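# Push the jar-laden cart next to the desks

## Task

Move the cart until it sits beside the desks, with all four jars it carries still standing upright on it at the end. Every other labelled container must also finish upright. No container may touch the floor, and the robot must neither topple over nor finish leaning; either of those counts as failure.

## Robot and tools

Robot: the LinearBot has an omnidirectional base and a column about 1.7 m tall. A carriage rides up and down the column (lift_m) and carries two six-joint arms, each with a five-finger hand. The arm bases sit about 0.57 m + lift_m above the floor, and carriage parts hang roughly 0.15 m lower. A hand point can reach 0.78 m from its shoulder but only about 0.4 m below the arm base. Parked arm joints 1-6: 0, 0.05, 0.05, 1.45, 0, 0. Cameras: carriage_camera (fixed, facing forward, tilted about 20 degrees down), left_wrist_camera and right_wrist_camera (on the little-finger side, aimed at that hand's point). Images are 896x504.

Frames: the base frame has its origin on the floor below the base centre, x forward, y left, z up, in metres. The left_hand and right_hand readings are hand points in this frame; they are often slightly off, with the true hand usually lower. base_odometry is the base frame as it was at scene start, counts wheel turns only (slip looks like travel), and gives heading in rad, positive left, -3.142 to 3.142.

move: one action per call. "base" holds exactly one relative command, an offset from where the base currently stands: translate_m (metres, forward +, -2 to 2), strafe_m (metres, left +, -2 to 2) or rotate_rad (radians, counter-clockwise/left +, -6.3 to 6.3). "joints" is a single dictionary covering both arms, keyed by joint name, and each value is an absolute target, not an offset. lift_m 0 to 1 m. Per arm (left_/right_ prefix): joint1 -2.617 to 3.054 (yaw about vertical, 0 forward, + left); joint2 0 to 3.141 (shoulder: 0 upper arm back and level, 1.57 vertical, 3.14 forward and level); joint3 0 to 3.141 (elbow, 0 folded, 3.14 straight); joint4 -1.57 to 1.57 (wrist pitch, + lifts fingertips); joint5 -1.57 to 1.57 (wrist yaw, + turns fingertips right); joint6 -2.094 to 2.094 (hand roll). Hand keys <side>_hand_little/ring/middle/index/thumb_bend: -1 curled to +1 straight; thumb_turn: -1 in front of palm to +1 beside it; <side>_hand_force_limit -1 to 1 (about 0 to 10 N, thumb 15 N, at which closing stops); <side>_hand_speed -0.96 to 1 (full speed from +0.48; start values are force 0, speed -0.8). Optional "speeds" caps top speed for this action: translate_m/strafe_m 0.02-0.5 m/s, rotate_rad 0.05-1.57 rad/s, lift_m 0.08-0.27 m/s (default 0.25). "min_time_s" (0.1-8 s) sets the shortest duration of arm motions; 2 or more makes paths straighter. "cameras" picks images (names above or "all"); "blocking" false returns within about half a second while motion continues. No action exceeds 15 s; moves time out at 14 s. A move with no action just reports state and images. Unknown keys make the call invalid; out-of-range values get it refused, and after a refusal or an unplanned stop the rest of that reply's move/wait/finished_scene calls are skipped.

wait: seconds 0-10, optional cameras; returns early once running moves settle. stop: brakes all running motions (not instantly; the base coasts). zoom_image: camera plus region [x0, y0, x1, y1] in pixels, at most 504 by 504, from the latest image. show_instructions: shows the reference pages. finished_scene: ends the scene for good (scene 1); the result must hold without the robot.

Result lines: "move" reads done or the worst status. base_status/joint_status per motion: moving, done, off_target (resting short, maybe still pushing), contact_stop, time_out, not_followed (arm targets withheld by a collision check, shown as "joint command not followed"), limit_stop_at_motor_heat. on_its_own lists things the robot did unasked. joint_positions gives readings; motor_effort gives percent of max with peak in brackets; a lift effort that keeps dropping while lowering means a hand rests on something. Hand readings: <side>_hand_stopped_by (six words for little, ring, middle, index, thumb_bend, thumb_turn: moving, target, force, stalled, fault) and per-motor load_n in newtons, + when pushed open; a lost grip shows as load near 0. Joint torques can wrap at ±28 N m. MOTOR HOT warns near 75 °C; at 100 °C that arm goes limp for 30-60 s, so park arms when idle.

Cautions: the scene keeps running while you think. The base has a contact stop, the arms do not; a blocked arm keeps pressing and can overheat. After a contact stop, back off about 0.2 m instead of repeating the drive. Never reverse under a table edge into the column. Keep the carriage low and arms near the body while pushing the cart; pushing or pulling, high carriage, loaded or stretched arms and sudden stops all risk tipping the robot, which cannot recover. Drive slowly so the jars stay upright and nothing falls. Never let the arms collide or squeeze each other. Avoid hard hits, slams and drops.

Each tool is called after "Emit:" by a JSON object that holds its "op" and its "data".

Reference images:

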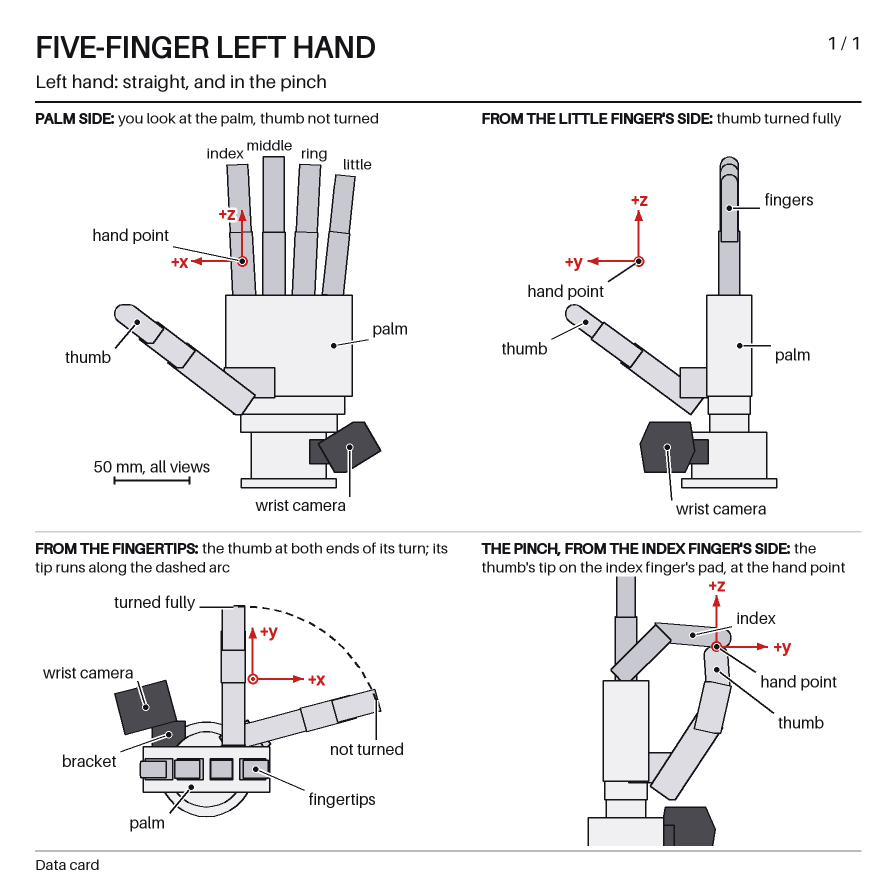

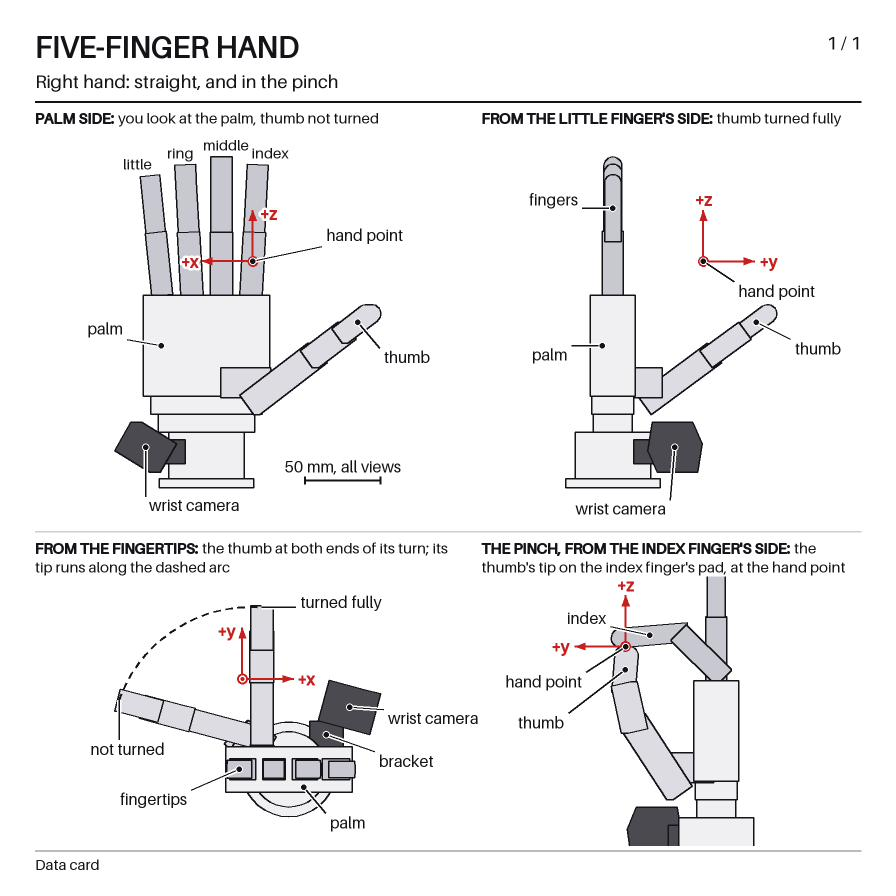

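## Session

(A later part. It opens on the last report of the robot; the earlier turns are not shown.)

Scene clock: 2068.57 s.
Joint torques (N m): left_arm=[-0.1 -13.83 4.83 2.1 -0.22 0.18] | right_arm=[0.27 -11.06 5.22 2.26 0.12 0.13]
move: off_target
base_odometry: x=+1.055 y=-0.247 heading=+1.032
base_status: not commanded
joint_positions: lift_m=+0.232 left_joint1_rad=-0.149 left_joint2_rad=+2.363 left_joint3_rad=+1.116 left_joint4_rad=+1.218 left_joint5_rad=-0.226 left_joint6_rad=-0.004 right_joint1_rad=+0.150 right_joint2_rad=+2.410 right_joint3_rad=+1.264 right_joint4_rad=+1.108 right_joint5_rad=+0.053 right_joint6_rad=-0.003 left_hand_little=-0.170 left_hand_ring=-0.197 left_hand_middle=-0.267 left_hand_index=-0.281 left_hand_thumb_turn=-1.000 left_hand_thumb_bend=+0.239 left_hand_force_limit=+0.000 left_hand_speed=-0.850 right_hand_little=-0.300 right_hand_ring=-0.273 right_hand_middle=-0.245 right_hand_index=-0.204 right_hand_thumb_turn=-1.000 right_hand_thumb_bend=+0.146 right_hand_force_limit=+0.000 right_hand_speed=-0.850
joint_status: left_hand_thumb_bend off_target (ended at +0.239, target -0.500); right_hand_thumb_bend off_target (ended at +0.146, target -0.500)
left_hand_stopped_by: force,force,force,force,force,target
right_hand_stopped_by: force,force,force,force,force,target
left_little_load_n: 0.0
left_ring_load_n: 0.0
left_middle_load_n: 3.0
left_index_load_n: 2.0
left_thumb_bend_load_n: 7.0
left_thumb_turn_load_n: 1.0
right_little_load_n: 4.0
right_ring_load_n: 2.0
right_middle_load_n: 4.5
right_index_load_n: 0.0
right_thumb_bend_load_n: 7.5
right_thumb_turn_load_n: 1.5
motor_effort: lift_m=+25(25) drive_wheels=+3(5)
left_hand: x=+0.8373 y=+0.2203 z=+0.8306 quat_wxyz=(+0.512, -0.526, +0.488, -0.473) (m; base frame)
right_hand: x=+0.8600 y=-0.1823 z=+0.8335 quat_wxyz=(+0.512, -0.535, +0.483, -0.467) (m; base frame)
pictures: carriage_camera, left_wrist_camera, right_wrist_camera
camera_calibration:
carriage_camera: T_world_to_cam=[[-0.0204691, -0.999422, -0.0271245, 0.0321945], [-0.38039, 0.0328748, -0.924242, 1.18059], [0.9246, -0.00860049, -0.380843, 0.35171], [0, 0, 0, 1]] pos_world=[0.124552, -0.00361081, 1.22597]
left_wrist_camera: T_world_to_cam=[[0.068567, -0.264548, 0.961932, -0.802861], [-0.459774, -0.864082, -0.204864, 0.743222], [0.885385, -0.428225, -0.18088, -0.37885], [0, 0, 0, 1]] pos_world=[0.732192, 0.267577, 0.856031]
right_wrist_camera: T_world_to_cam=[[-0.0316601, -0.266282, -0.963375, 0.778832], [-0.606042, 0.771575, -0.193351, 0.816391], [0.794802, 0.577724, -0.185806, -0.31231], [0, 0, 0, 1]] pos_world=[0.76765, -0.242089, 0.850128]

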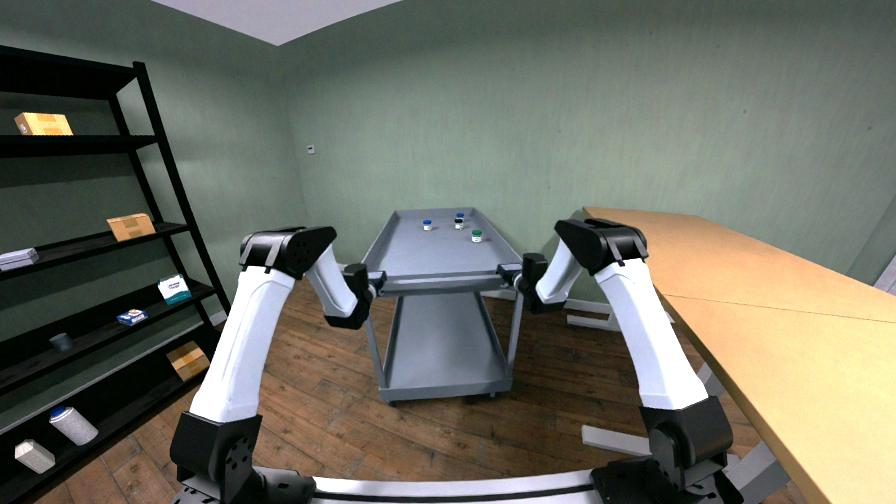

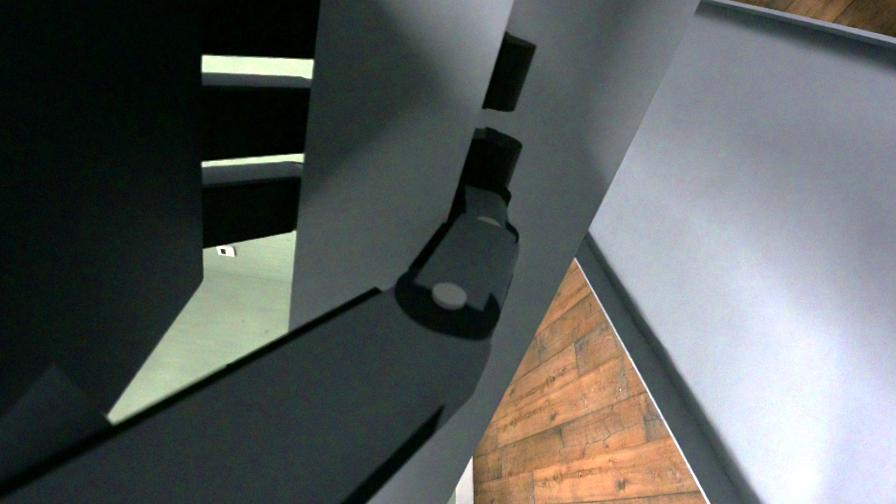

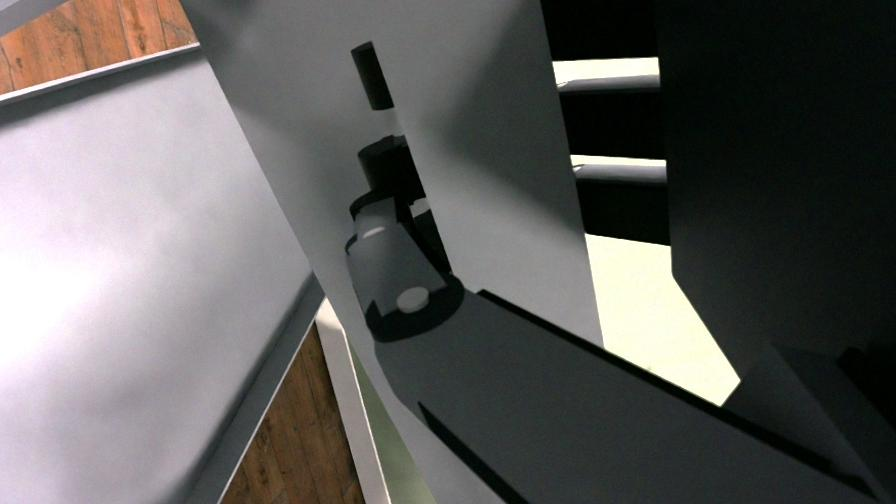

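Emit:
{"op": "move", "data": {"base": {"strafe_m": 0.07}, "speeds": {"strafe_m": 0.08}}}

Emit:
{"op": "move", "data": {"base": {"rotate_rad": -0.05}, "speeds": {"rotate_rad": 0.1}}}

Emit:
{"op": "move", "data": {"base": {"translate_m": -0.15}, "speeds": {"translate_m": 0.08}, "cameras": ["all"]}}

Scene clock: 2109.67 s.
Joint torques (N m): left_arm=[2.13 -13.86 4.7 2.08 -0.84 0.32] | right_arm=[0.7 -11.04 5.26 2.35 0.05 0.14]
move: done
base_odometry: x=+0.996 y=-0.212 heading=+1.031
base_status: done
joint_positions: lift_m=+0.232 left_joint1_rad=-0.173 left_joint2_rad=+2.363 left_joint3_rad=+1.118 left_joint4_rad=+1.218 left_joint5_rad=-0.169 left_joint6_rad=-0.016 right_joint1_rad=+0.146 right_joint2_rad=+2.410 right_joint3_rad=+1.264 right_joint4_rad=+1.099 right_joint5_rad=+0.059 right_joint6_rad=-0.003 left_hand_little=-0.170 left_hand_ring=-0.197 left_hand_middle=-0.267 left_hand_index=-0.281 left_hand_thumb_turn=-1.000 left_hand_thumb_bend=+0.239 left_hand_force_limit=+0.000 left_hand_speed=-0.850 right_hand_little=-0.301 right_hand_ring=-0.273 right_hand_middle=-0.245 right_hand_index=-0.204 right_hand_thumb_turn=-1.000 right_hand_thumb_bend=+0.146 right_hand_force_limit=+0.000 right_hand_speed=-0.850
joint_status: not commanded
left_hand_stopped_by: force,force,force,force,force,target
right_hand_stopped_by: force,force,force,force,force,target
left_little_load_n: -1.0
left_ring_load_n: 0.0
left_middle_load_n: 2.5
left_index_load_n: 5.0
left_thumb_bend_load_n: 7.5
left_thumb_turn_load_n: 1.0
right_little_load_n: 0.0
right_ring_load_n: 0.0
right_middle_load_n: 5.0
right_index_load_n: 0.0
right_thumb_bend_load_n: 7.0
right_thumb_turn_load_n: 1.0
motor_effort: lift_m=+25(25) drive_wheels=+4(9)
left_hand: x=+0.8343 y=+0.1938 z=+0.8316 quat_wxyz=(+0.489, -0.509, +0.505, -0.497) (m; base frame)
right_hand: x=+0.8602 y=-0.1862 z=+0.8312 quat_wxyz=(+0.507, -0.535, +0.487, -0.468) (m; base frame)
pictures: none

Scene clock: 2110.60 s.
Joint torques (N m): left_arm=[0.43 -13.91 5.65 2.08 0.2 0.09] | right_arm=[-1.52 -11.7 3.84 2.46 0.62 0.03]
move: done
base_odometry: x=+0.996 y=-0.211 heading=+0.982
base_status: done
joint_positions: lift_m=+0.232 left_joint1_rad=-0.155 left_joint2_rad=+2.363 left_joint3_rad=+1.107 left_joint4_rad=+1.220 left_joint5_rad=-0.270 left_joint6_rad=+0.003 right_joint1_rad=+0.171 right_joint2_rad=+2.417 right_joint3_rad=+1.283 right_joint4_rad=+1.092 right_joint5_rad=+0.010 right_joint6_rad=+0.008 left_hand_little=-0.170 left_hand_ring=-0.197 left_hand_middle=-0.267 left_hand_index=-0.282 left_hand_thumb_turn=-1.000 left_hand_thumb_bend=+0.239 left_hand_force_limit=+0.000 left_hand_speed=-0.850 right_hand_little=-0.300 right_hand_ring=-0.272 right_hand_middle=-0.244 right_hand_index=-0.204 right_hand_thumb_turn=-1.000 right_hand_thumb_bend=+0.145 right_hand_force_limit=+0.000 right_hand_speed=-0.850
joint_status: not commanded
left_hand_stopped_by: force,force,force,force,force,target
right_hand_stopped_by: force,force,force,force,force,target
left_little_load_n: -1.5
left_ring_load_n: -1.0
left_middle_load_n: 2.5
left_index_load_n: 0.0
left_thumb_bend_load_n: 7.5
left_thumb_turn_load_n: 1.0
right_little_load_n: 2.5
right_ring_load_n: 7.0
right_middle_load_n: 7.0
right_index_load_n: 1.5
right_thumb_bend_load_n: 2.0
right_thumb_turn_load_n: 0.5
motor_effort: lift_m=+25(25) drive_wheels=+11(11)
left_hand: x=+0.8351 y=+0.2262 z=+0.8274 quat_wxyz=(+0.522, -0.534, +0.482, -0.459) (m; base frame)
right_hand: x=+0.8583 y=-0.1601 z=+0.8337 quat_wxyz=(+0.529, -0.548, +0.470, -0.447) (m; base frame)
pictures: none

Scene clock: 2113.10 s.
Joint torques (N m): left_arm=[0.58 -13.81 5.55 2.14 -0.2 0.09] | right_arm=[-0.36 -11.75 3.59 2.53 0.4 0.05]
move: done
base_odometry: x=+0.912 y=-0.336 heading=+0.983
base_status: done
joint_positions: lift_m=+0.232 left_joint1_rad=-0.156 left_joint2_rad=+2.363 left_joint3_rad=+1.107 left_joint4_rad=+1.219 left_joint5_rad=-0.228 left_joint6_rad=+0.002 right_joint1_rad=+0.158 right_joint2_rad=+2.418 right_joint3_rad=+1.287 right_joint4_rad=+1.085 right_joint5_rad=+0.029 right_joint6_rad=+0.006 left_hand_little=-0.170 left_hand_ring=-0.197 left_hand_middle=-0.267 left_hand_index=-0.282 left_hand_thumb_turn=-1.000 left_hand_thumb_bend=+0.239 left_hand_force_limit=+0.000 left_hand_speed=-0.850 right_hand_little=-0.300 right_hand_ring=-0.273 right_hand_middle=-0.244 right_hand_index=-0.204 right_hand_thumb_turn=-1.000 right_hand_thumb_bend=+0.145 right_hand_force_limit=+0.000 right_hand_speed=-0.850
joint_status: not commanded
left_hand_stopped_by: force,force,force,force,force,target
right_hand_stopped_by: force,force,force,force,force,target
left_little_load_n: -2.0
left_ring_load_n: 0.0
left_middle_load_n: 2.5
left_index_load_n: 0.0
left_thumb_bend_load_n: 7.5
left_thumb_turn_load_n: 1.0
right_little_load_n: 5.5
right_ring_load_n: 2.0
right_middle_load_n: 5.0
right_index_load_n: 0.0
right_thumb_bend_load_n: 2.5
right_thumb_turn_load_n: 0.0
motor_effort: lift_m=+25(25) drive_wheels=+0(13)
left_hand: x=+0.8344 y=+0.2172 z=+0.8270 quat_wxyz=(+0.511, -0.524, +0.493, -0.470) (m; base frame)
right_hand: x=+0.8615 y=-0.1719 z=+0.8329 quat_wxyz=(+0.520, -0.542, +0.479, -0.455) (m; base frame)
pictures: carriage_camera, left_wrist_camera, right_wrist_camera
camera_calibration:
carriage_camera: T_world_to_cam=[[-0.0204691, -0.999422, -0.0271245, 0.0321945], [-0.38039, 0.0328748, -0.924242, 1.18059], [0.9246, -0.00860049, -0.380843, 0.35171], [0, 0, 0, 1]] pos_world=[0.124552, -0.00361081, 1.22597]
left_wrist_camera: T_world_to_cam=[[0.0754141, -0.27248, 0.959201, -0.801762], [-0.466345, -0.859896, -0.207606, 0.745278], [0.881382, -0.431663, -0.191918, -0.365006], [0, 0, 0, 1]] pos_world=[0.729731, 0.264838, 0.853724]
right_wrist_camera: T_world_to_cam=[[-0.0316959, -0.258584, -0.965469, 0.784103], [-0.631122, 0.754203, -0.181281, 0.817664], [0.775035, 0.603583, -0.187103, -0.297063], [0, 0, 0, 1]] pos_world=[0.771133, -0.234625, 0.849672]

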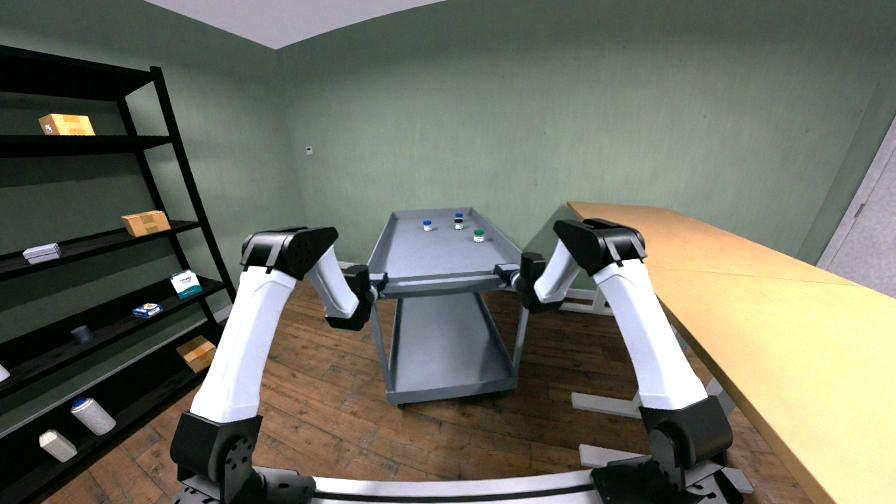

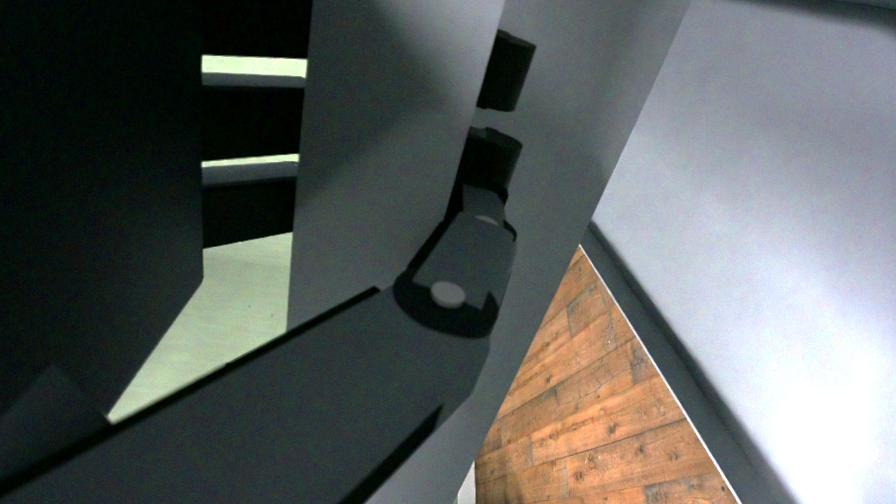

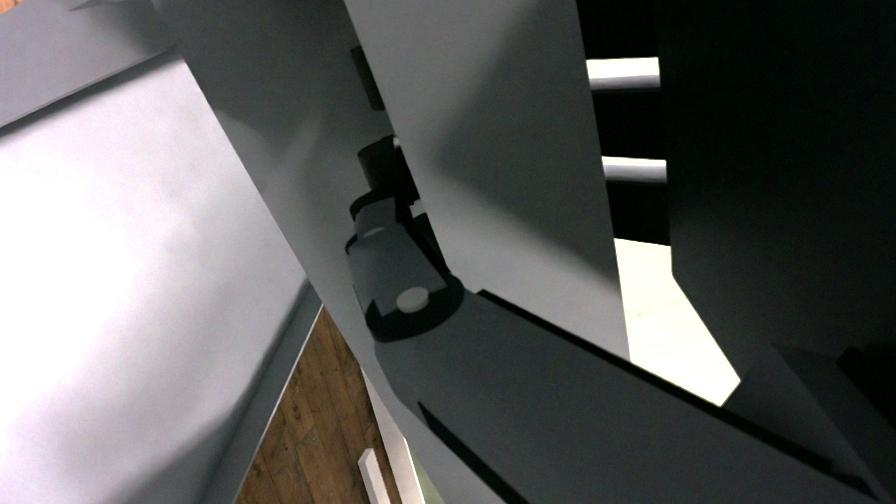

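Emit:
{"op": "move", "data": {"base": {"strafe_m": 0.09}, "speeds": {"strafe_m": 0.1}}}

Emit:
{"op": "move", "data": {"base": {"rotate_rad": -0.06}, "speeds": {"rotate_rad": 0.15}}}

Emit:
{"op": "move", "data": {"base": {"translate_m": -0.17}, "speeds": {"translate_m": 0.1}}}

Emit:
{"op": "move", "data": {"base": {"strafe_m": 0.09}, "speeds": {"strafe_m": 0.1}}}

Emit:
{"op": "move", "data": {"base": {"rotate_rad": -0.06}, "speeds": {"rotate_rad": 0.15}}}

Emit:
{"op": "move", "data": {"base": {"translate_m": -0.17}, "speeds": {"translate_m": 0.1}, "cameras": ["all"]}}

Emit:
{"op": "zoom_image", "data": {"camera": "carriage_camera", "region": [330, 190, 570, 430]}}

Scene clock: 2128.90 s.
Joint torques (N m): left_arm=[3.15 -13.83 5.11 2.1 -1.33 0.51] | right_arm=[0.31 -11.74 3.97 2.68 0.1 0.11]
move: done
base_odometry: x=+0.837 y=-0.286 heading=+0.983
base_status: done
joint_positions: lift_m=+0.232 left_joint1_rad=-0.185 left_joint2_rad=+2.363 left_joint3_rad=+1.113 left_joint4_rad=+1.221 left_joint5_rad=-0.119 left_joint6_rad=-0.033 right_joint1_rad=+0.149 right_joint2_rad=+2.418 right_joint3_rad=+1.281 right_joint4_rad=+1.073 right_joint5_rad=+0.056 right_joint6_rad=-0.002 left_hand_little=-0.170 left_hand_ring=-0.197 left_hand_middle=-0.267 left_hand_index=-0.282 left_hand_thumb_turn=-1.000 left_hand_thumb_bend=+0.239 left_hand_force_limit=+0.000 left_hand_speed=-0.850 right_hand_little=-0.301 right_hand_ring=-0.273 right_hand_middle=-0.244 right_hand_index=-0.204 right_hand_thumb_turn=-1.000 right_hand_thumb_bend=+0.145 right_hand_force_limit=+0.000 right_hand_speed=-0.850
joint_status: not commanded
left_hand_stopped_by: force,force,force,force,force,target
right_hand_stopped_by: force,force,force,force,force,target
left_little_load_n: 1.0
left_ring_load_n: 0.0
left_middle_load_n: 2.5
left_index_load_n: 0.0
left_thumb_bend_load_n: 7.5
left_thumb_turn_load_n: 1.0
right_little_load_n: 0.0
right_ring_load_n: 0.0
right_middle_load_n: 5.0
right_index_load_n: 0.0
right_thumb_bend_load_n: 2.5
right_thumb_turn_load_n: 0.5
motor_effort: lift_m=+25(25) drive_wheels=+1(7)
left_hand: x=+0.8300 y=+0.1763 z=+0.8312 quat_wxyz=(+0.469, -0.498, +0.516, -0.516) (m; base frame)
right_hand: x=+0.8615 y=-0.1834 z=+0.8268 quat_wxyz=(+0.504, -0.540, +0.490, -0.462) (m; base frame)
pictures: none

Scene clock: 2129.80 s.
Joint torques (N m): left_arm=[1.1 -13.68 6.35 1.95 0.27 0.11] | right_arm=[-0.49 -12.19 3.06 2.52 0.62 0.03]
move: done
base_odometry: x=+0.837 y=-0.286 heading=+0.924
base_status: done
joint_positions: lift_m=+0.232 left_joint1_rad=-0.162 left_joint2_rad=+2.363 left_joint3_rad=+1.097 left_joint4_rad=+1.235 left_joint5_rad=-0.278 left_joint6_rad=+0.002 right_joint1_rad=+0.159 right_joint2_rad=+2.423 right_joint3_rad=+1.294 right_joint4_rad=+1.087 right_joint5_rad=+0.008 right_joint6_rad=+0.008 left_hand_little=-0.170 left_hand_ring=-0.197 left_hand_middle=-0.267 left_hand_index=-0.282 left_hand_thumb_turn=-1.000 left_hand_thumb_bend=+0.239 left_hand_force_limit=+0.000 left_hand_speed=-0.850 right_hand_little=-0.300 right_hand_ring=-0.272 right_hand_middle=-0.244 right_hand_index=-0.204 right_hand_thumb_turn=-1.000 right_hand_thumb_bend=+0.145 right_hand_force_limit=+0.000 right_hand_speed=-0.850
joint_status: not commanded
left_hand_stopped_by: force,force,force,force,force,target
right_hand_stopped_by: force,force,force,force,force,target
left_little_load_n: -1.5
left_ring_load_n: -0.5
left_middle_load_n: 2.5
left_index_load_n: 0.0
left_thumb_bend_load_n: 8.0
left_thumb_turn_load_n: 1.0
right_little_load_n: 8.0
right_ring_load_n: 9.5
right_middle_load_n: 6.0
right_index_load_n: 0.0
right_thumb_bend_load_n: 2.0
right_thumb_turn_load_n: 0.0
motor_effort: lift_m=+25(25) drive_wheels=+5(7)
left_hand: x=+0.8328 y=+0.2237 z=+0.8274 quat_wxyz=(+0.523, -0.534, +0.480, -0.460) (m; base frame)
right_hand: x=+0.8616 y=-0.1668 z=+0.8333 quat_wxyz=(+0.527, -0.545, +0.473, -0.449) (m; base frame)
pictures: none

Scene clock: 2132.20 s.
Joint torques (N m): left_arm=[0.59 -13.76 5.68 2 0.05 0.1] | right_arm=[-0.44 -12.19 3.36 2.44 0.32 0.03]
move: done
base_odometry: x=+0.735 y=-0.422 heading=+0.924
base_status: done
joint_positions: lift_m=+0.232 left_joint1_rad=-0.157 left_joint2_rad=+2.363 left_joint3_rad=+1.105 left_joint4_rad=+1.228 left_joint5_rad=-0.255 left_joint6_rad=+0.002 right_joint1_rad=+0.159 right_joint2_rad=+2.423 right_joint3_rad=+1.289 right_joint4_rad=+1.093 right_joint5_rad=+0.037 right_joint6_rad=+0.008 left_hand_little=-0.170 left_hand_ring=-0.197 left_hand_middle=-0.267 left_hand_index=-0.281 left_hand_thumb_turn=-1.000 left_hand_thumb_bend=+0.239 left_hand_force_limit=+0.000 left_hand_speed=-0.850 right_hand_little=-0.301 right_hand_ring=-0.273 right_hand_middle=-0.244 right_hand_index=-0.204 right_hand_thumb_turn=-1.000 right_hand_thumb_bend=+0.145 right_hand_force_limit=+0.000 right_hand_speed=-0.850
joint_status: not commanded
left_hand_stopped_by: force,force,force,force,force,target
right_hand_stopped_by: force,force,force,force,force,target
left_little_load_n: 0.0
left_ring_load_n: 0.0
left_middle_load_n: 2.5
left_index_load_n: 1.0
left_thumb_bend_load_n: 7.5
left_thumb_turn_load_n: 1.0
right_little_load_n: 1.0
right_ring_load_n: 2.5
right_middle_load_n: 5.5
right_index_load_n: 0.0
right_thumb_bend_load_n: 2.0
right_thumb_turn_load_n: 0.5
motor_effort: lift_m=+25(25) drive_wheels=+0(10)
left_hand: x=+0.8348 y=+0.2221 z=+0.8287 quat_wxyz=(+0.519, -0.529, +0.484, -0.465) (m; base frame)
right_hand: x=+0.8625 y=-0.1723 z=+0.8329 quat_wxyz=(+0.520, -0.539, +0.480, -0.457) (m; base frame)
pictures: none

Scene clock: 2133.80 s.
Joint torques (N m): left_arm=[2.78 -13.97 4.68 2.15 -0.96 0.34] | right_arm=[0.27 -12.15 3.81 2.52 0.1 0.11]
move: done
base_odometry: x=+0.663 y=-0.368 heading=+0.924
base_status: done
joint_positions: lift_m=+0.232 left_joint1_rad=-0.180 left_joint2_rad=+2.363 left_joint3_rad=+1.117 left_joint4_rad=+1.216 left_joint5_rad=-0.154 left_joint6_rad=-0.019 right_joint1_rad=+0.150 right_joint2_rad=+2.423 right_joint3_rad=+1.284 right_joint4_rad=+1.085 right_joint5_rad=+0.054 right_joint6_rad=+0.001 left_hand_little=-0.170 left_hand_ring=-0.197 left_hand_middle=-0.267 left_hand_index=-0.281 left_hand_thumb_turn=-1.000 left_hand_thumb_bend=+0.239 left_hand_force_limit=+0.000 left_hand_speed=-0.850 right_hand_little=-0.301 right_hand_ring=-0.273 right_hand_middle=-0.244 right_hand_index=-0.204 right_hand_thumb_turn=-1.000 right_hand_thumb_bend=+0.145 right_hand_force_limit=+0.000 right_hand_speed=-0.850
joint_status: not commanded
left_hand_stopped_by: force,force,force,force,force,target
right_hand_stopped_by: force,force,force,force,force,target
left_little_load_n: -2.0
left_ring_load_n: 0.0
left_middle_load_n: 3.0
left_index_load_n: 1.0
left_thumb_bend_load_n: 7.5
left_thumb_turn_load_n: 1.0
right_little_load_n: 0.0
right_ring_load_n: 0.0
right_middle_load_n: 5.5
right_index_load_n: 0.0
right_thumb_bend_load_n: 2.5
right_thumb_turn_load_n: 0.5
motor_effort: lift_m=+25(25) drive_wheels=+1(7)
left_hand: x=+0.8328 y=+0.1864 z=+0.8311 quat_wxyz=(+0.483, -0.504, +0.510, -0.502) (m; base frame)
right_hand: x=+0.8625 y=-0.1823 z=+0.8283 quat_wxyz=(+0.509, -0.537, +0.488, -0.463) (m; base frame)
pictures: none

Scene clock: 2134.70 s.
Joint torques (N m): left_arm=[0.49 -13.76 5.89 2.03 0.39 0.04] | right_arm=[-0.25 -12.19 3.15 2.48 0.61 0.02]
move: done
base_odometry: x=+0.663 y=-0.368 heading=+0.865
base_status: done
joint_positions: lift_m=+0.232 left_joint1_rad=-0.155 left_joint2_rad=+2.363 left_joint3_rad=+1.103 left_joint4_rad=+1.226 left_joint5_rad=-0.290 left_joint6_rad=+0.008 right_joint1_rad=+0.156 right_joint2_rad=+2.423 right_joint3_rad=+1.292 right_joint4_rad=+1.089 right_joint5_rad=+0.012 right_joint6_rad=+0.008 left_hand_little=-0.170 left_hand_ring=-0.198 left_hand_middle=-0.267 left_hand_index=-0.282 left_hand_thumb_turn=-1.000 left_hand_thumb_bend=+0.239 left_hand_force_limit=+0.000 left_hand_speed=-0.850 right_hand_little=-0.300 right_hand_ring=-0.272 right_hand_middle=-0.244 right_hand_index=-0.204 right_hand_thumb_turn=-1.000 right_hand_thumb_bend=+0.145 right_hand_force_limit=+0.000 right_hand_speed=-0.850
joint_status: not commanded
left_hand_stopped_by: force,force,force,force,force,target
right_hand_stopped_by: force,force,force,force,force,target
left_little_load_n: -1.0
left_ring_load_n: -1.5
left_middle_load_n: 2.0
left_index_load_n: 0.0
left_thumb_bend_load_n: 8.0
left_thumb_turn_load_n: 1.0
right_little_load_n: 8.0
right_ring_load_n: 8.5
right_middle_load_n: 5.5
right_index_load_n: 0.0
right_thumb_bend_load_n: 2.0
right_thumb_turn_load_n: 0.5
motor_effort: lift_m=+25(25) drive_wheels=+6(7)
left_hand: x=+0.8342 y=+0.2301 z=+0.8269 quat_wxyz=(+0.528, -0.537, +0.478, -0.453) (m; base frame)
right_hand: x=+0.8620 y=-0.1693 z=+0.8332 quat_wxyz=(+0.525, -0.544, +0.474, -0.451) (m; base frame)
pictures: none

Scene clock: 2137.10 s.
Joint torques (N m): left_arm=[-0.21 -13.89 5.52 2.07 0.03 0.03] | right_arm=[-0.4 -12.21 3.38 2.46 0.24 0.04]
move: done
base_odometry: x=+0.552 y=-0.497 heading=+0.865
base_status: done
joint_positions: lift_m=+0.232 left_joint1_rad=-0.147 left_joint2_rad=+2.363 left_joint3_rad=+1.108 left_joint4_rad=+1.221 left_joint5_rad=-0.256 left_joint6_rad=+0.008 right_joint1_rad=+0.158 right_joint2_rad=+2.423 right_joint3_rad=+1.289 right_joint4_rad=+1.091 right_joint5_rad=+0.043 right_joint6_rad=+0.007 left_hand_little=-0.170 left_hand_ring=-0.197 left_hand_middle=-0.267 left_hand_index=-0.282 left_hand_thumb_turn=-1.000 left_hand_thumb_bend=+0.239 left_hand_force_limit=+0.000 left_hand_speed=-0.850 right_hand_little=-0.301 right_hand_ring=-0.273 right_hand_middle=-0.244 right_hand_index=-0.204 right_hand_thumb_turn=-1.000 right_hand_thumb_bend=+0.145 right_hand_force_limit=+0.000 right_hand_speed=-0.850
joint_status: not commanded
left_hand_stopped_by: force,force,force,force,force,target
right_hand_stopped_by: force,force,force,force,force,target
left_little_load_n: 0.0
left_ring_load_n: 0.0
left_middle_load_n: 3.5
left_index_load_n: 0.0
left_thumb_bend_load_n: 5.5
left_thumb_turn_load_n: 0.5
right_little_load_n: 0.0
right_ring_load_n: 0.0
right_middle_load_n: 5.5
right_index_load_n: 0.0
right_thumb_bend_load_n: 2.5
right_thumb_turn_load_n: 1.0
motor_effort: lift_m=+25(25) drive_wheels=+0(10)
left_hand: x=+0.8357 y=+0.2282 z=+0.8277 quat_wxyz=(+0.521, -0.531, +0.484, -0.460) (m; base frame)
right_hand: x=+0.8627 y=-0.1743 z=+0.8320 quat_wxyz=(+0.517, -0.538, +0.482, -0.459) (m; base frame)
pictures: carriage_camera, left_wrist_camera, right_wrist_camera
camera_calibration:
carriage_camera: T_world_to_cam=[[-0.0204691, -0.999422, -0.0271245, 0.0321945], [-0.38039, 0.0328748, -0.924242, 1.18059], [0.9246, -0.00860049, -0.380843, 0.35171], [0, 0, 0, 1]] pos_world=[0.124552, -0.00361081, 1.22597]
left_wrist_camera: T_world_to_cam=[[0.0834184, -0.275563, 0.957657, -0.804177], [-0.433921, -0.87516, -0.214028, 0.737238], [0.897081, -0.397693, -0.192577, -0.38162], [0, 0, 0, 1]] pos_world=[0.729331, 0.271832, 0.854423]
right_wrist_camera: T_world_to_cam=[[-0.0330848, -0.257671, -0.965666, 0.784197], [-0.619976, 0.763129, -0.182386, 0.812957], [0.783923, 0.592655, -0.184997, -0.307972], [0, 0, 0, 1]] pos_world=[0.771385, -0.235805, 0.84857]

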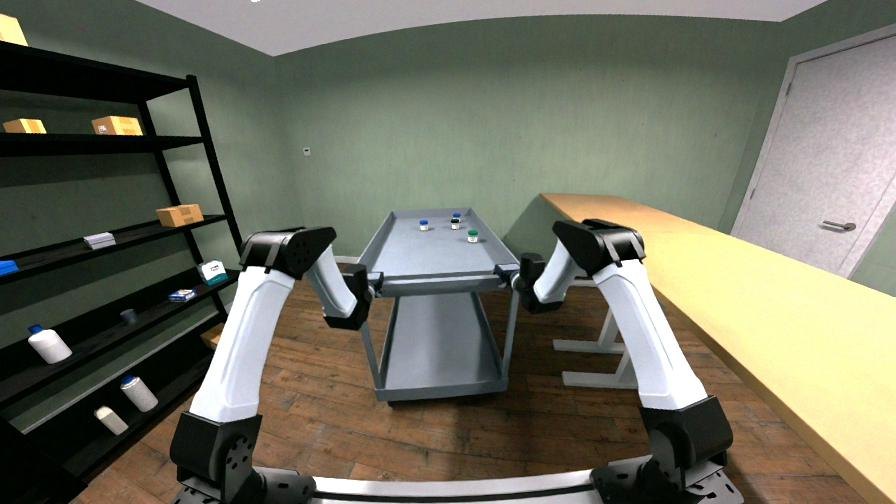

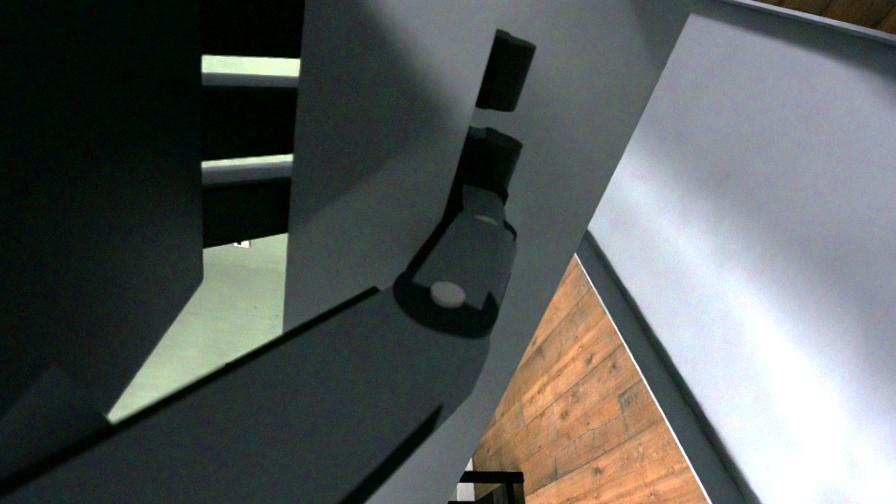

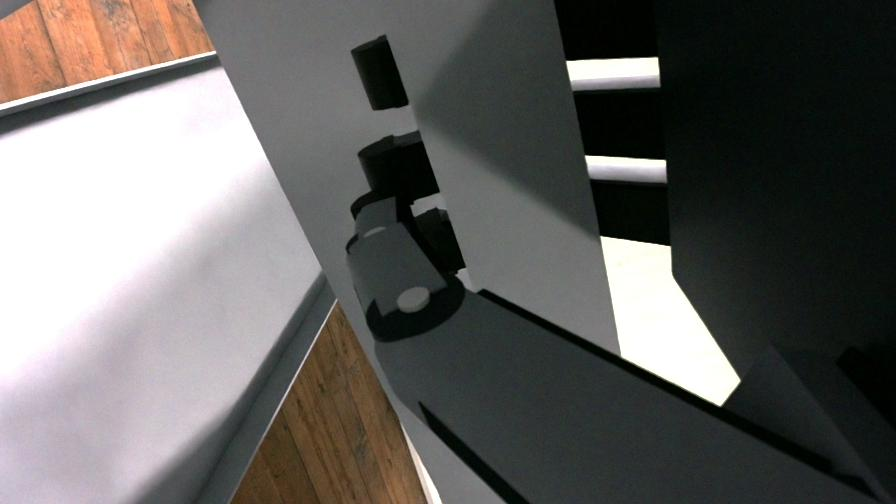

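Scaled by 2.100 from the camera's 896x504 image, which has a finer 1280x720 frame.

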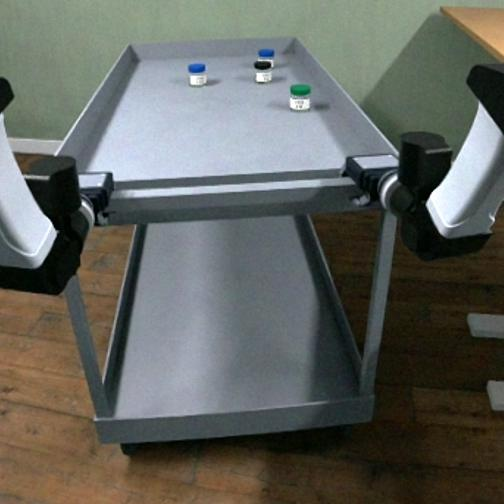

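Emit:
{"op": "move", "data": {"base": {"translate_m": -0.17}, "speeds": {"translate_m": 0.12}}}

Emit:
{"op": "move", "data": {"base": {"strafe_m": 0.07}, "speeds": {"strafe_m": 0.12}}}

Emit:
{"op": "move", "data": {"base": {"rotate_rad": -0.04}, "speeds": {"rotate_rad": 0.15}}}

Emit:
{"op": "move", "data": {"base": {"translate_m": -0.25}, "speeds": {"translate_m": 0.12}}}

Emit:
{"op": "move", "data": {"base": {"strafe_m": 0.1}, "speeds": {"strafe_m": 0.12}}}

Emit:
{"op": "move", "data": {"base": {"rotate_rad": -0.06}, "speeds": {"rotate_rad": 0.15}, "cameras": ["all"]}}

Emit:
{"op": "zoom_image", "data": {"camera": "carriage_camera", "region": [330, 190, 570, 430]}}

Scene clock: 2180.37 s.
Joint torques (N m): left_arm=[-0.65 -14.01 4.1 2.25 0.01 0.05] | right_arm=[-0.42 -12.16 3.67 2.46 0.21 0.05]
move: done
base_odometry: x=+0.442 y=-0.626 heading=+0.865
base_status: done
joint_positions: lift_m=+0.232 left_joint1_rad=-0.143 left_joint2_rad=+2.364 left_joint3_rad=+1.126 left_joint4_rad=+1.203 left_joint5_rad=-0.251 left_joint6_rad=+0.006 right_joint1_rad=+0.158 right_joint2_rad=+2.423 right_joint3_rad=+1.286 right_joint4_rad=+1.090 right_joint5_rad=+0.045 right_joint6_rad=+0.005 left_hand_little=-0.170 left_hand_ring=-0.197 left_hand_middle=-0.267 left_hand_index=-0.282 left_hand_thumb_turn=-1.000 left_hand_thumb_bend=+0.237 left_hand_force_limit=+0.000 left_hand_speed=-0.850 right_hand_little=-0.301 right_hand_ring=-0.273 right_hand_middle=-0.244 right_hand_index=-0.204 right_hand_thumb_turn=-1.000 right_hand_thumb_bend=+0.145 right_hand_force_limit=+0.000 right_hand_speed=-0.850
joint_status: not commanded
left_hand_stopped_by: force,force,force,force,force,target
right_hand_stopped_by: force,force,force,force,force,target
left_little_load_n: 0.0
left_ring_load_n: 0.0
left_middle_load_n: 5.0
left_index_load_n: 0.0
left_thumb_bend_load_n: 2.0
left_thumb_turn_load_n: 0.0
right_little_load_n: 0.5
right_ring_load_n: 0.0
right_middle_load_n: 5.5
right_index_load_n: 0.0
right_thumb_bend_load_n: 2.5
right_thumb_turn_load_n: 0.5
motor_effort: lift_m=+25(25) drive_wheels=-1(10)
left_hand: x=+0.8397 y=+0.2290 z=+0.8297 quat_wxyz=(+0.521, -0.531, +0.484, -0.460) (m; base frame)
right_hand: x=+0.8619 y=-0.1748 z=+0.8306 quat_wxyz=(+0.516, -0.539, +0.483, -0.459) (m; base frame)
pictures: none

Scene clock: 2181.73 s.
Joint torques (N m): left_arm=[0.57 -13.96 4 2.23 -0.36 0.16] | right_arm=[0.2 -12.16 3.66 2.51 0.1 0.08]
move: done
base_odometry: x=+0.389 y=-0.581 heading=+0.865
base_status: done
joint_positions: lift_m=+0.232 left_joint1_rad=-0.156 left_joint2_rad=+2.364 left_joint3_rad=+1.126 left_joint4_rad=+1.206 left_joint5_rad=-0.215 left_joint6_rad=-0.004 right_joint1_rad=+0.150 right_joint2_rad=+2.423 right_joint3_rad=+1.286 right_joint4_rad=+1.086 right_joint5_rad=+0.054 right_joint6_rad=+0.002 left_hand_little=-0.170 left_hand_ring=-0.197 left_hand_middle=-0.267 left_hand_index=-0.282 left_hand_thumb_turn=-1.000 left_hand_thumb_bend=+0.237 left_hand_force_limit=+0.000 left_hand_speed=-0.850 right_hand_little=-0.301 right_hand_ring=-0.273 right_hand_middle=-0.244 right_hand_index=-0.204 right_hand_thumb_turn=-1.000 right_hand_thumb_bend=+0.145 right_hand_force_limit=+0.000 right_hand_speed=-0.850
joint_status: not commanded
left_hand_stopped_by: force,force,force,force,force,target
right_hand_stopped_by: force,force,force,force,force,target
left_little_load_n: -1.5
left_ring_load_n: 0.0
left_middle_load_n: 4.5
left_index_load_n: 0.0
left_thumb_bend_load_n: 1.5
left_thumb_turn_load_n: 0.0
right_little_load_n: 0.0
right_ring_load_n: 0.0
right_middle_load_n: 5.5
right_index_load_n: 0.0
right_thumb_bend_load_n: 2.5
right_thumb_turn_load_n: 0.5
motor_effort: lift_m=+25(25) drive_wheels=-1(8)
left_hand: x=+0.8385 y=+0.2134 z=+0.8307 quat_wxyz=(+0.507, -0.522, +0.494, -0.477) (m; base frame)
right_hand: x=+0.8630 y=-0.1819 z=+0.8292 quat_wxyz=(+0.509, -0.537, +0.487, -0.464) (m; base frame)
pictures: none

Scene clock: 2182.50 s.
Joint torques (N m): left_arm=[0.23 -13.98 4.03 2.21 -0.23 0.19] | right_arm=[0.21 -12.14 3.66 2.39 0.14 0.08]
move: done
base_odometry: x=+0.389 y=-0.581 heading=+0.826
base_status: done
joint_positions: lift_m=+0.232 left_joint1_rad=-0.153 left_joint2_rad=+2.364 left_joint3_rad=+1.126 left_joint4_rad=+1.207 left_joint5_rad=-0.226 left_joint6_rad=-0.003 right_joint1_rad=+0.151 right_joint2_rad=+2.423 right_joint3_rad=+1.286 right_joint4_rad=+1.098 right_joint5_rad=+0.051 right_joint6_rad=+0.002 left_hand_little=-0.170 left_hand_ring=-0.197 left_hand_middle=-0.267 left_hand_index=-0.282 left_hand_thumb_turn=-1.000 left_hand_thumb_bend=+0.237 left_hand_force_limit=+0.000 left_hand_speed=-0.850 right_hand_little=-0.300 right_hand_ring=-0.273 right_hand_middle=-0.244 right_hand_index=-0.204 right_hand_thumb_turn=-1.000 right_hand_thumb_bend=+0.145 right_hand_force_limit=+0.000 right_hand_speed=-0.850
joint_status: not commanded
left_hand_stopped_by: force,force,force,force,force,target
right_hand_stopped_by: force,force,force,force,force,target
left_little_load_n: 0.0
left_ring_load_n: 0.0
left_middle_load_n: 4.5
left_index_load_n: 0.0
left_thumb_bend_load_n: 2.0
left_thumb_turn_load_n: 0.5
right_little_load_n: 5.5
right_ring_load_n: 0.5
right_middle_load_n: 5.5
right_index_load_n: 0.0
right_thumb_bend_load_n: 2.5
right_thumb_turn_load_n: 0.5
motor_effort: lift_m=+25(25) drive_wheels=-3(5)
left_hand: x=+0.8389 y=+0.2178 z=+0.8308 quat_wxyz=(+0.511, -0.525, +0.490, -0.473) (m; base frame)
right_hand: x=+0.8636 y=-0.1807 z=+0.8324 quat_wxyz=(+0.514, -0.534, +0.484, -0.465) (m; base frame)
pictures: none

Scene clock: 2185.37 s.
Joint torques (N m): left_arm=[0.27 -14.04 4.04 2.22 -0.23 0.16] | right_arm=[0.24 -12.18 3.58 2.4 0.2 0.08]
move: done
base_odometry: x=+0.219 y=-0.765 heading=+0.826
base_status: done
joint_positions: lift_m=+0.232 left_joint1_rad=-0.153 left_joint2_rad=+2.364 left_joint3_rad=+1.126 left_joint4_rad=+1.208 left_joint5_rad=-0.226 left_joint6_rad=-0.003 right_joint1_rad=+0.151 right_joint2_rad=+2.423 right_joint3_rad=+1.287 right_joint4_rad=+1.097 right_joint5_rad=+0.046 right_joint6_rad=+0.002 left_hand_little=-0.170 left_hand_ring=-0.197 left_hand_middle=-0.267 left_hand_index=-0.282 left_hand_thumb_turn=-1.000 left_hand_thumb_bend=+0.237 left_hand_force_limit=+0.000 left_hand_speed=-0.850 right_hand_little=-0.301 right_hand_ring=-0.273 right_hand_middle=-0.244 right_hand_index=-0.204 right_hand_thumb_turn=-1.000 right_hand_thumb_bend=+0.145 right_hand_force_limit=+0.000 right_hand_speed=-0.850
joint_status: not commanded
left_hand_stopped_by: force,force,force,force,force,target
right_hand_stopped_by: force,force,force,force,force,target
left_little_load_n: 0.0
left_ring_load_n: -0.5
left_middle_load_n: 4.5
left_index_load_n: 0.0
left_thumb_bend_load_n: 2.0
left_thumb_turn_load_n: 0.0
right_little_load_n: 0.0
right_ring_load_n: 0.0
right_middle_load_n: 5.0
right_index_load_n: 0.0
right_thumb_bend_load_n: 2.5
right_thumb_turn_load_n: 0.5
motor_effort: lift_m=+25(25) drive_wheels=+0(10)
left_hand: x=+0.8390 y=+0.2178 z=+0.8312 quat_wxyz=(+0.511, -0.525, +0.489, -0.473) (m; base frame)
right_hand: x=+0.8636 y=-0.1796 z=+0.8326 quat_wxyz=(+0.515, -0.536, +0.482, -0.464) (m; base frame)
pictures: none

Scene clock: 2186.97 s.
Joint torques (N m): left_arm=[2.93 -13.93 3.75 2.22 -1.09 0.39] | right_arm=[0.09 -12.12 4.27 2.49 -0.03 0.1]
move: done
base_odometry: x=+0.145 y=-0.697 heading=+0.826
base_status: done
joint_positions: lift_m=+0.232 left_joint1_rad=-0.183 left_joint2_rad=+2.364 left_joint3_rad=+1.129 left_joint4_rad=+1.209 left_joint5_rad=-0.140 left_joint6_rad=-0.023 right_joint1_rad=+0.152 right_joint2_rad=+2.423 right_joint3_rad=+1.277 right_joint4_rad=+1.087 right_joint5_rad=+0.064 right_joint6_rad=-0.001 left_hand_little=-0.170 left_hand_ring=-0.197 left_hand_middle=-0.267 left_hand_index=-0.281 left_hand_thumb_turn=-1.000 left_hand_thumb_bend=+0.237 left_hand_force_limit=+0.000 left_hand_speed=-0.850 right_hand_little=-0.301 right_hand_ring=-0.273 right_hand_middle=-0.244 right_hand_index=-0.204 right_hand_thumb_turn=-1.000 right_hand_thumb_bend=+0.145 right_hand_force_limit=+0.000 right_hand_speed=-0.850
joint_status: not commanded
left_hand_stopped_by: force,force,force,force,force,target
right_hand_stopped_by: force,force,force,force,force,target
left_little_load_n: 0.0
left_ring_load_n: 0.0
left_middle_load_n: 5.0
left_index_load_n: 8.5
left_thumb_bend_load_n: 2.0
left_thumb_turn_load_n: 0.0
right_little_load_n: -1.5
right_ring_load_n: 0.0
right_middle_load_n: 5.0
right_index_load_n: 0.0
right_thumb_bend_load_n: 2.5
right_thumb_turn_load_n: 0.5
motor_effort: lift_m=+25(25) drive_wheels=+2(7)
left_hand: x=+0.8345 y=+0.1815 z=+0.8331 quat_wxyz=(+0.478, -0.501, +0.513, -0.508) (m; base frame)
right_hand: x=+0.8611 y=-0.1830 z=+0.8260 quat_wxyz=(+0.505, -0.537, +0.490, -0.465) (m; base frame)
pictures: none

Scene clock: 2187.87 s.
Joint torques (N m): left_arm=[0.4 -13.93 4.72 2.22 -0.02 0.11] | right_arm=[0.28 -12.14 4.25 2.36 0.05 0.1]
move: done
base_odometry: x=+0.145 y=-0.697 heading=+0.767
base_status: done
joint_positions: lift_m=+0.232 left_joint1_rad=-0.155 left_joint2_rad=+2.364 left_joint3_rad=+1.117 left_joint4_rad=+1.205 left_joint5_rad=-0.249 left_joint6_rad=-0.001 right_joint1_rad=+0.150 right_joint2_rad=+2.423 right_joint3_rad=+1.277 right_joint4_rad=+1.100 right_joint5_rad=+0.057 right_joint6_rad=+0.000 left_hand_little=-0.170 left_hand_ring=-0.197 left_hand_middle=-0.267 left_hand_index=-0.282 left_hand_thumb_turn=-1.000 left_hand_thumb_bend=+0.237 left_hand_force_limit=+0.000 left_hand_speed=-0.850 right_hand_little=-0.300 right_hand_ring=-0.273 right_hand_middle=-0.244 right_hand_index=-0.204 right_hand_thumb_turn=-1.000 right_hand_thumb_bend=+0.145 right_hand_force_limit=+0.000 right_hand_speed=-0.850
joint_status: not commanded
left_hand_stopped_by: force,force,force,force,force,target
right_hand_stopped_by: force,force,force,force,force,target
left_little_load_n: -0.5
left_ring_load_n: 0.0
left_middle_load_n: 4.5
left_index_load_n: 0.0
left_thumb_bend_load_n: 2.0
left_thumb_turn_load_n: 0.0
right_little_load_n: 4.5
right_ring_load_n: 0.0
right_middle_load_n: 5.5
right_index_load_n: 0.0
right_thumb_bend_load_n: 2.5
right_thumb_turn_load_n: 0.5
motor_effort: lift_m=+25(25) drive_wheels=+3(5)
left_hand: x=+0.8365 y=+0.2216 z=+0.8268 quat_wxyz=(+0.515, -0.531, +0.488, -0.464) (m; base frame)
right_hand: x=+0.8619 y=-0.1824 z=+0.8293 quat_wxyz=(+0.510, -0.535, +0.486, -0.466) (m; base frame)
pictures: carriage_camera, left_wrist_camera, right_wrist_camera
camera_calibration:
carriage_camera: T_world_to_cam=[[-0.0204691, -0.999422, -0.0271245, 0.0321945], [-0.38039, 0.0328748, -0.924242, 1.18059], [0.9246, -0.00860049, -0.380843, 0.35171], [0, 0, 0, 1]] pos_world=[0.124552, -0.00361081, 1.22597]
left_wrist_camera: T_world_to_cam=[[0.0855047, -0.269605, 0.959167, -0.809581], [-0.447971, -0.870301, -0.204691, 0.734571], [0.88995, -0.412177, -0.19519, -0.373804], [0, 0, 0, 1]] pos_world=[0.730956, 0.266957, 0.853921]
right_wrist_camera: T_world_to_cam=[[-0.0402602, -0.264082, -0.96366, 0.782784], [-0.604504, 0.774355, -0.186949, 0.810624], [0.795584, 0.575009, -0.190814, -0.311491], [0, 0, 0, 1]] pos_world=[0.769358, -0.241882, 0.846446]

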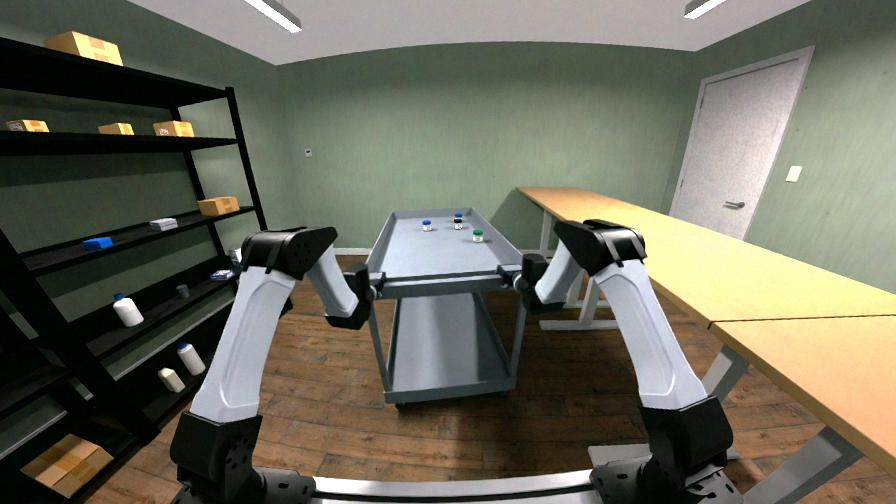

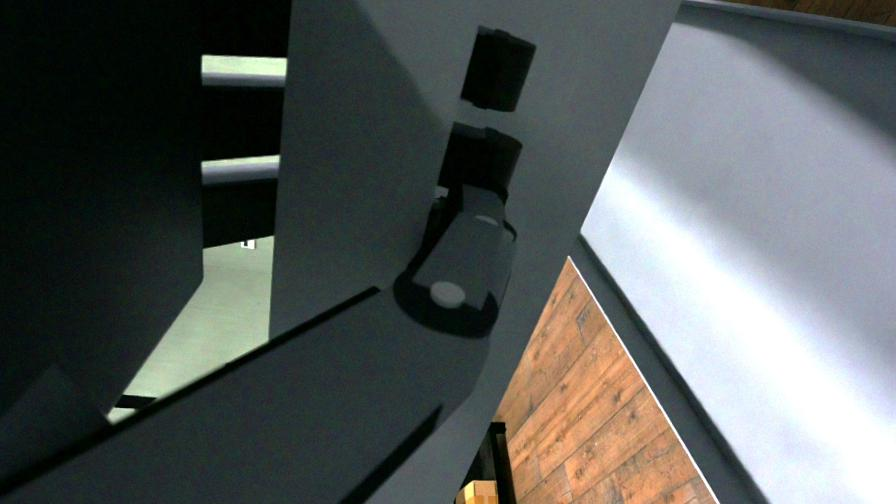

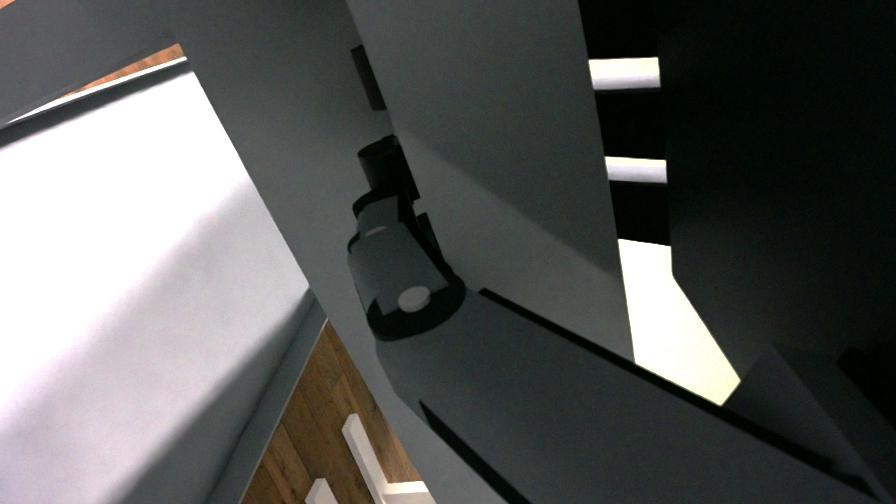

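Scaled by 2.100 from the camera's 896x504 image, which has a finer 1280x720 frame.

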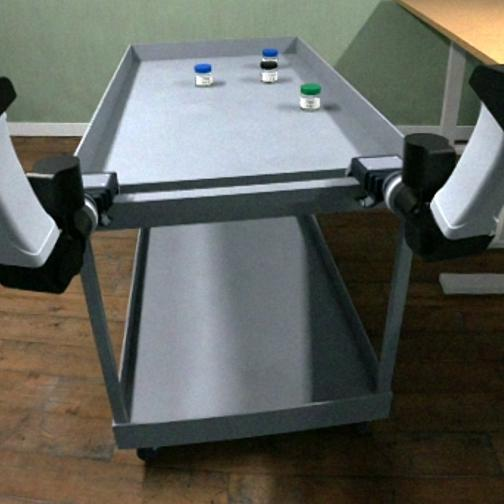

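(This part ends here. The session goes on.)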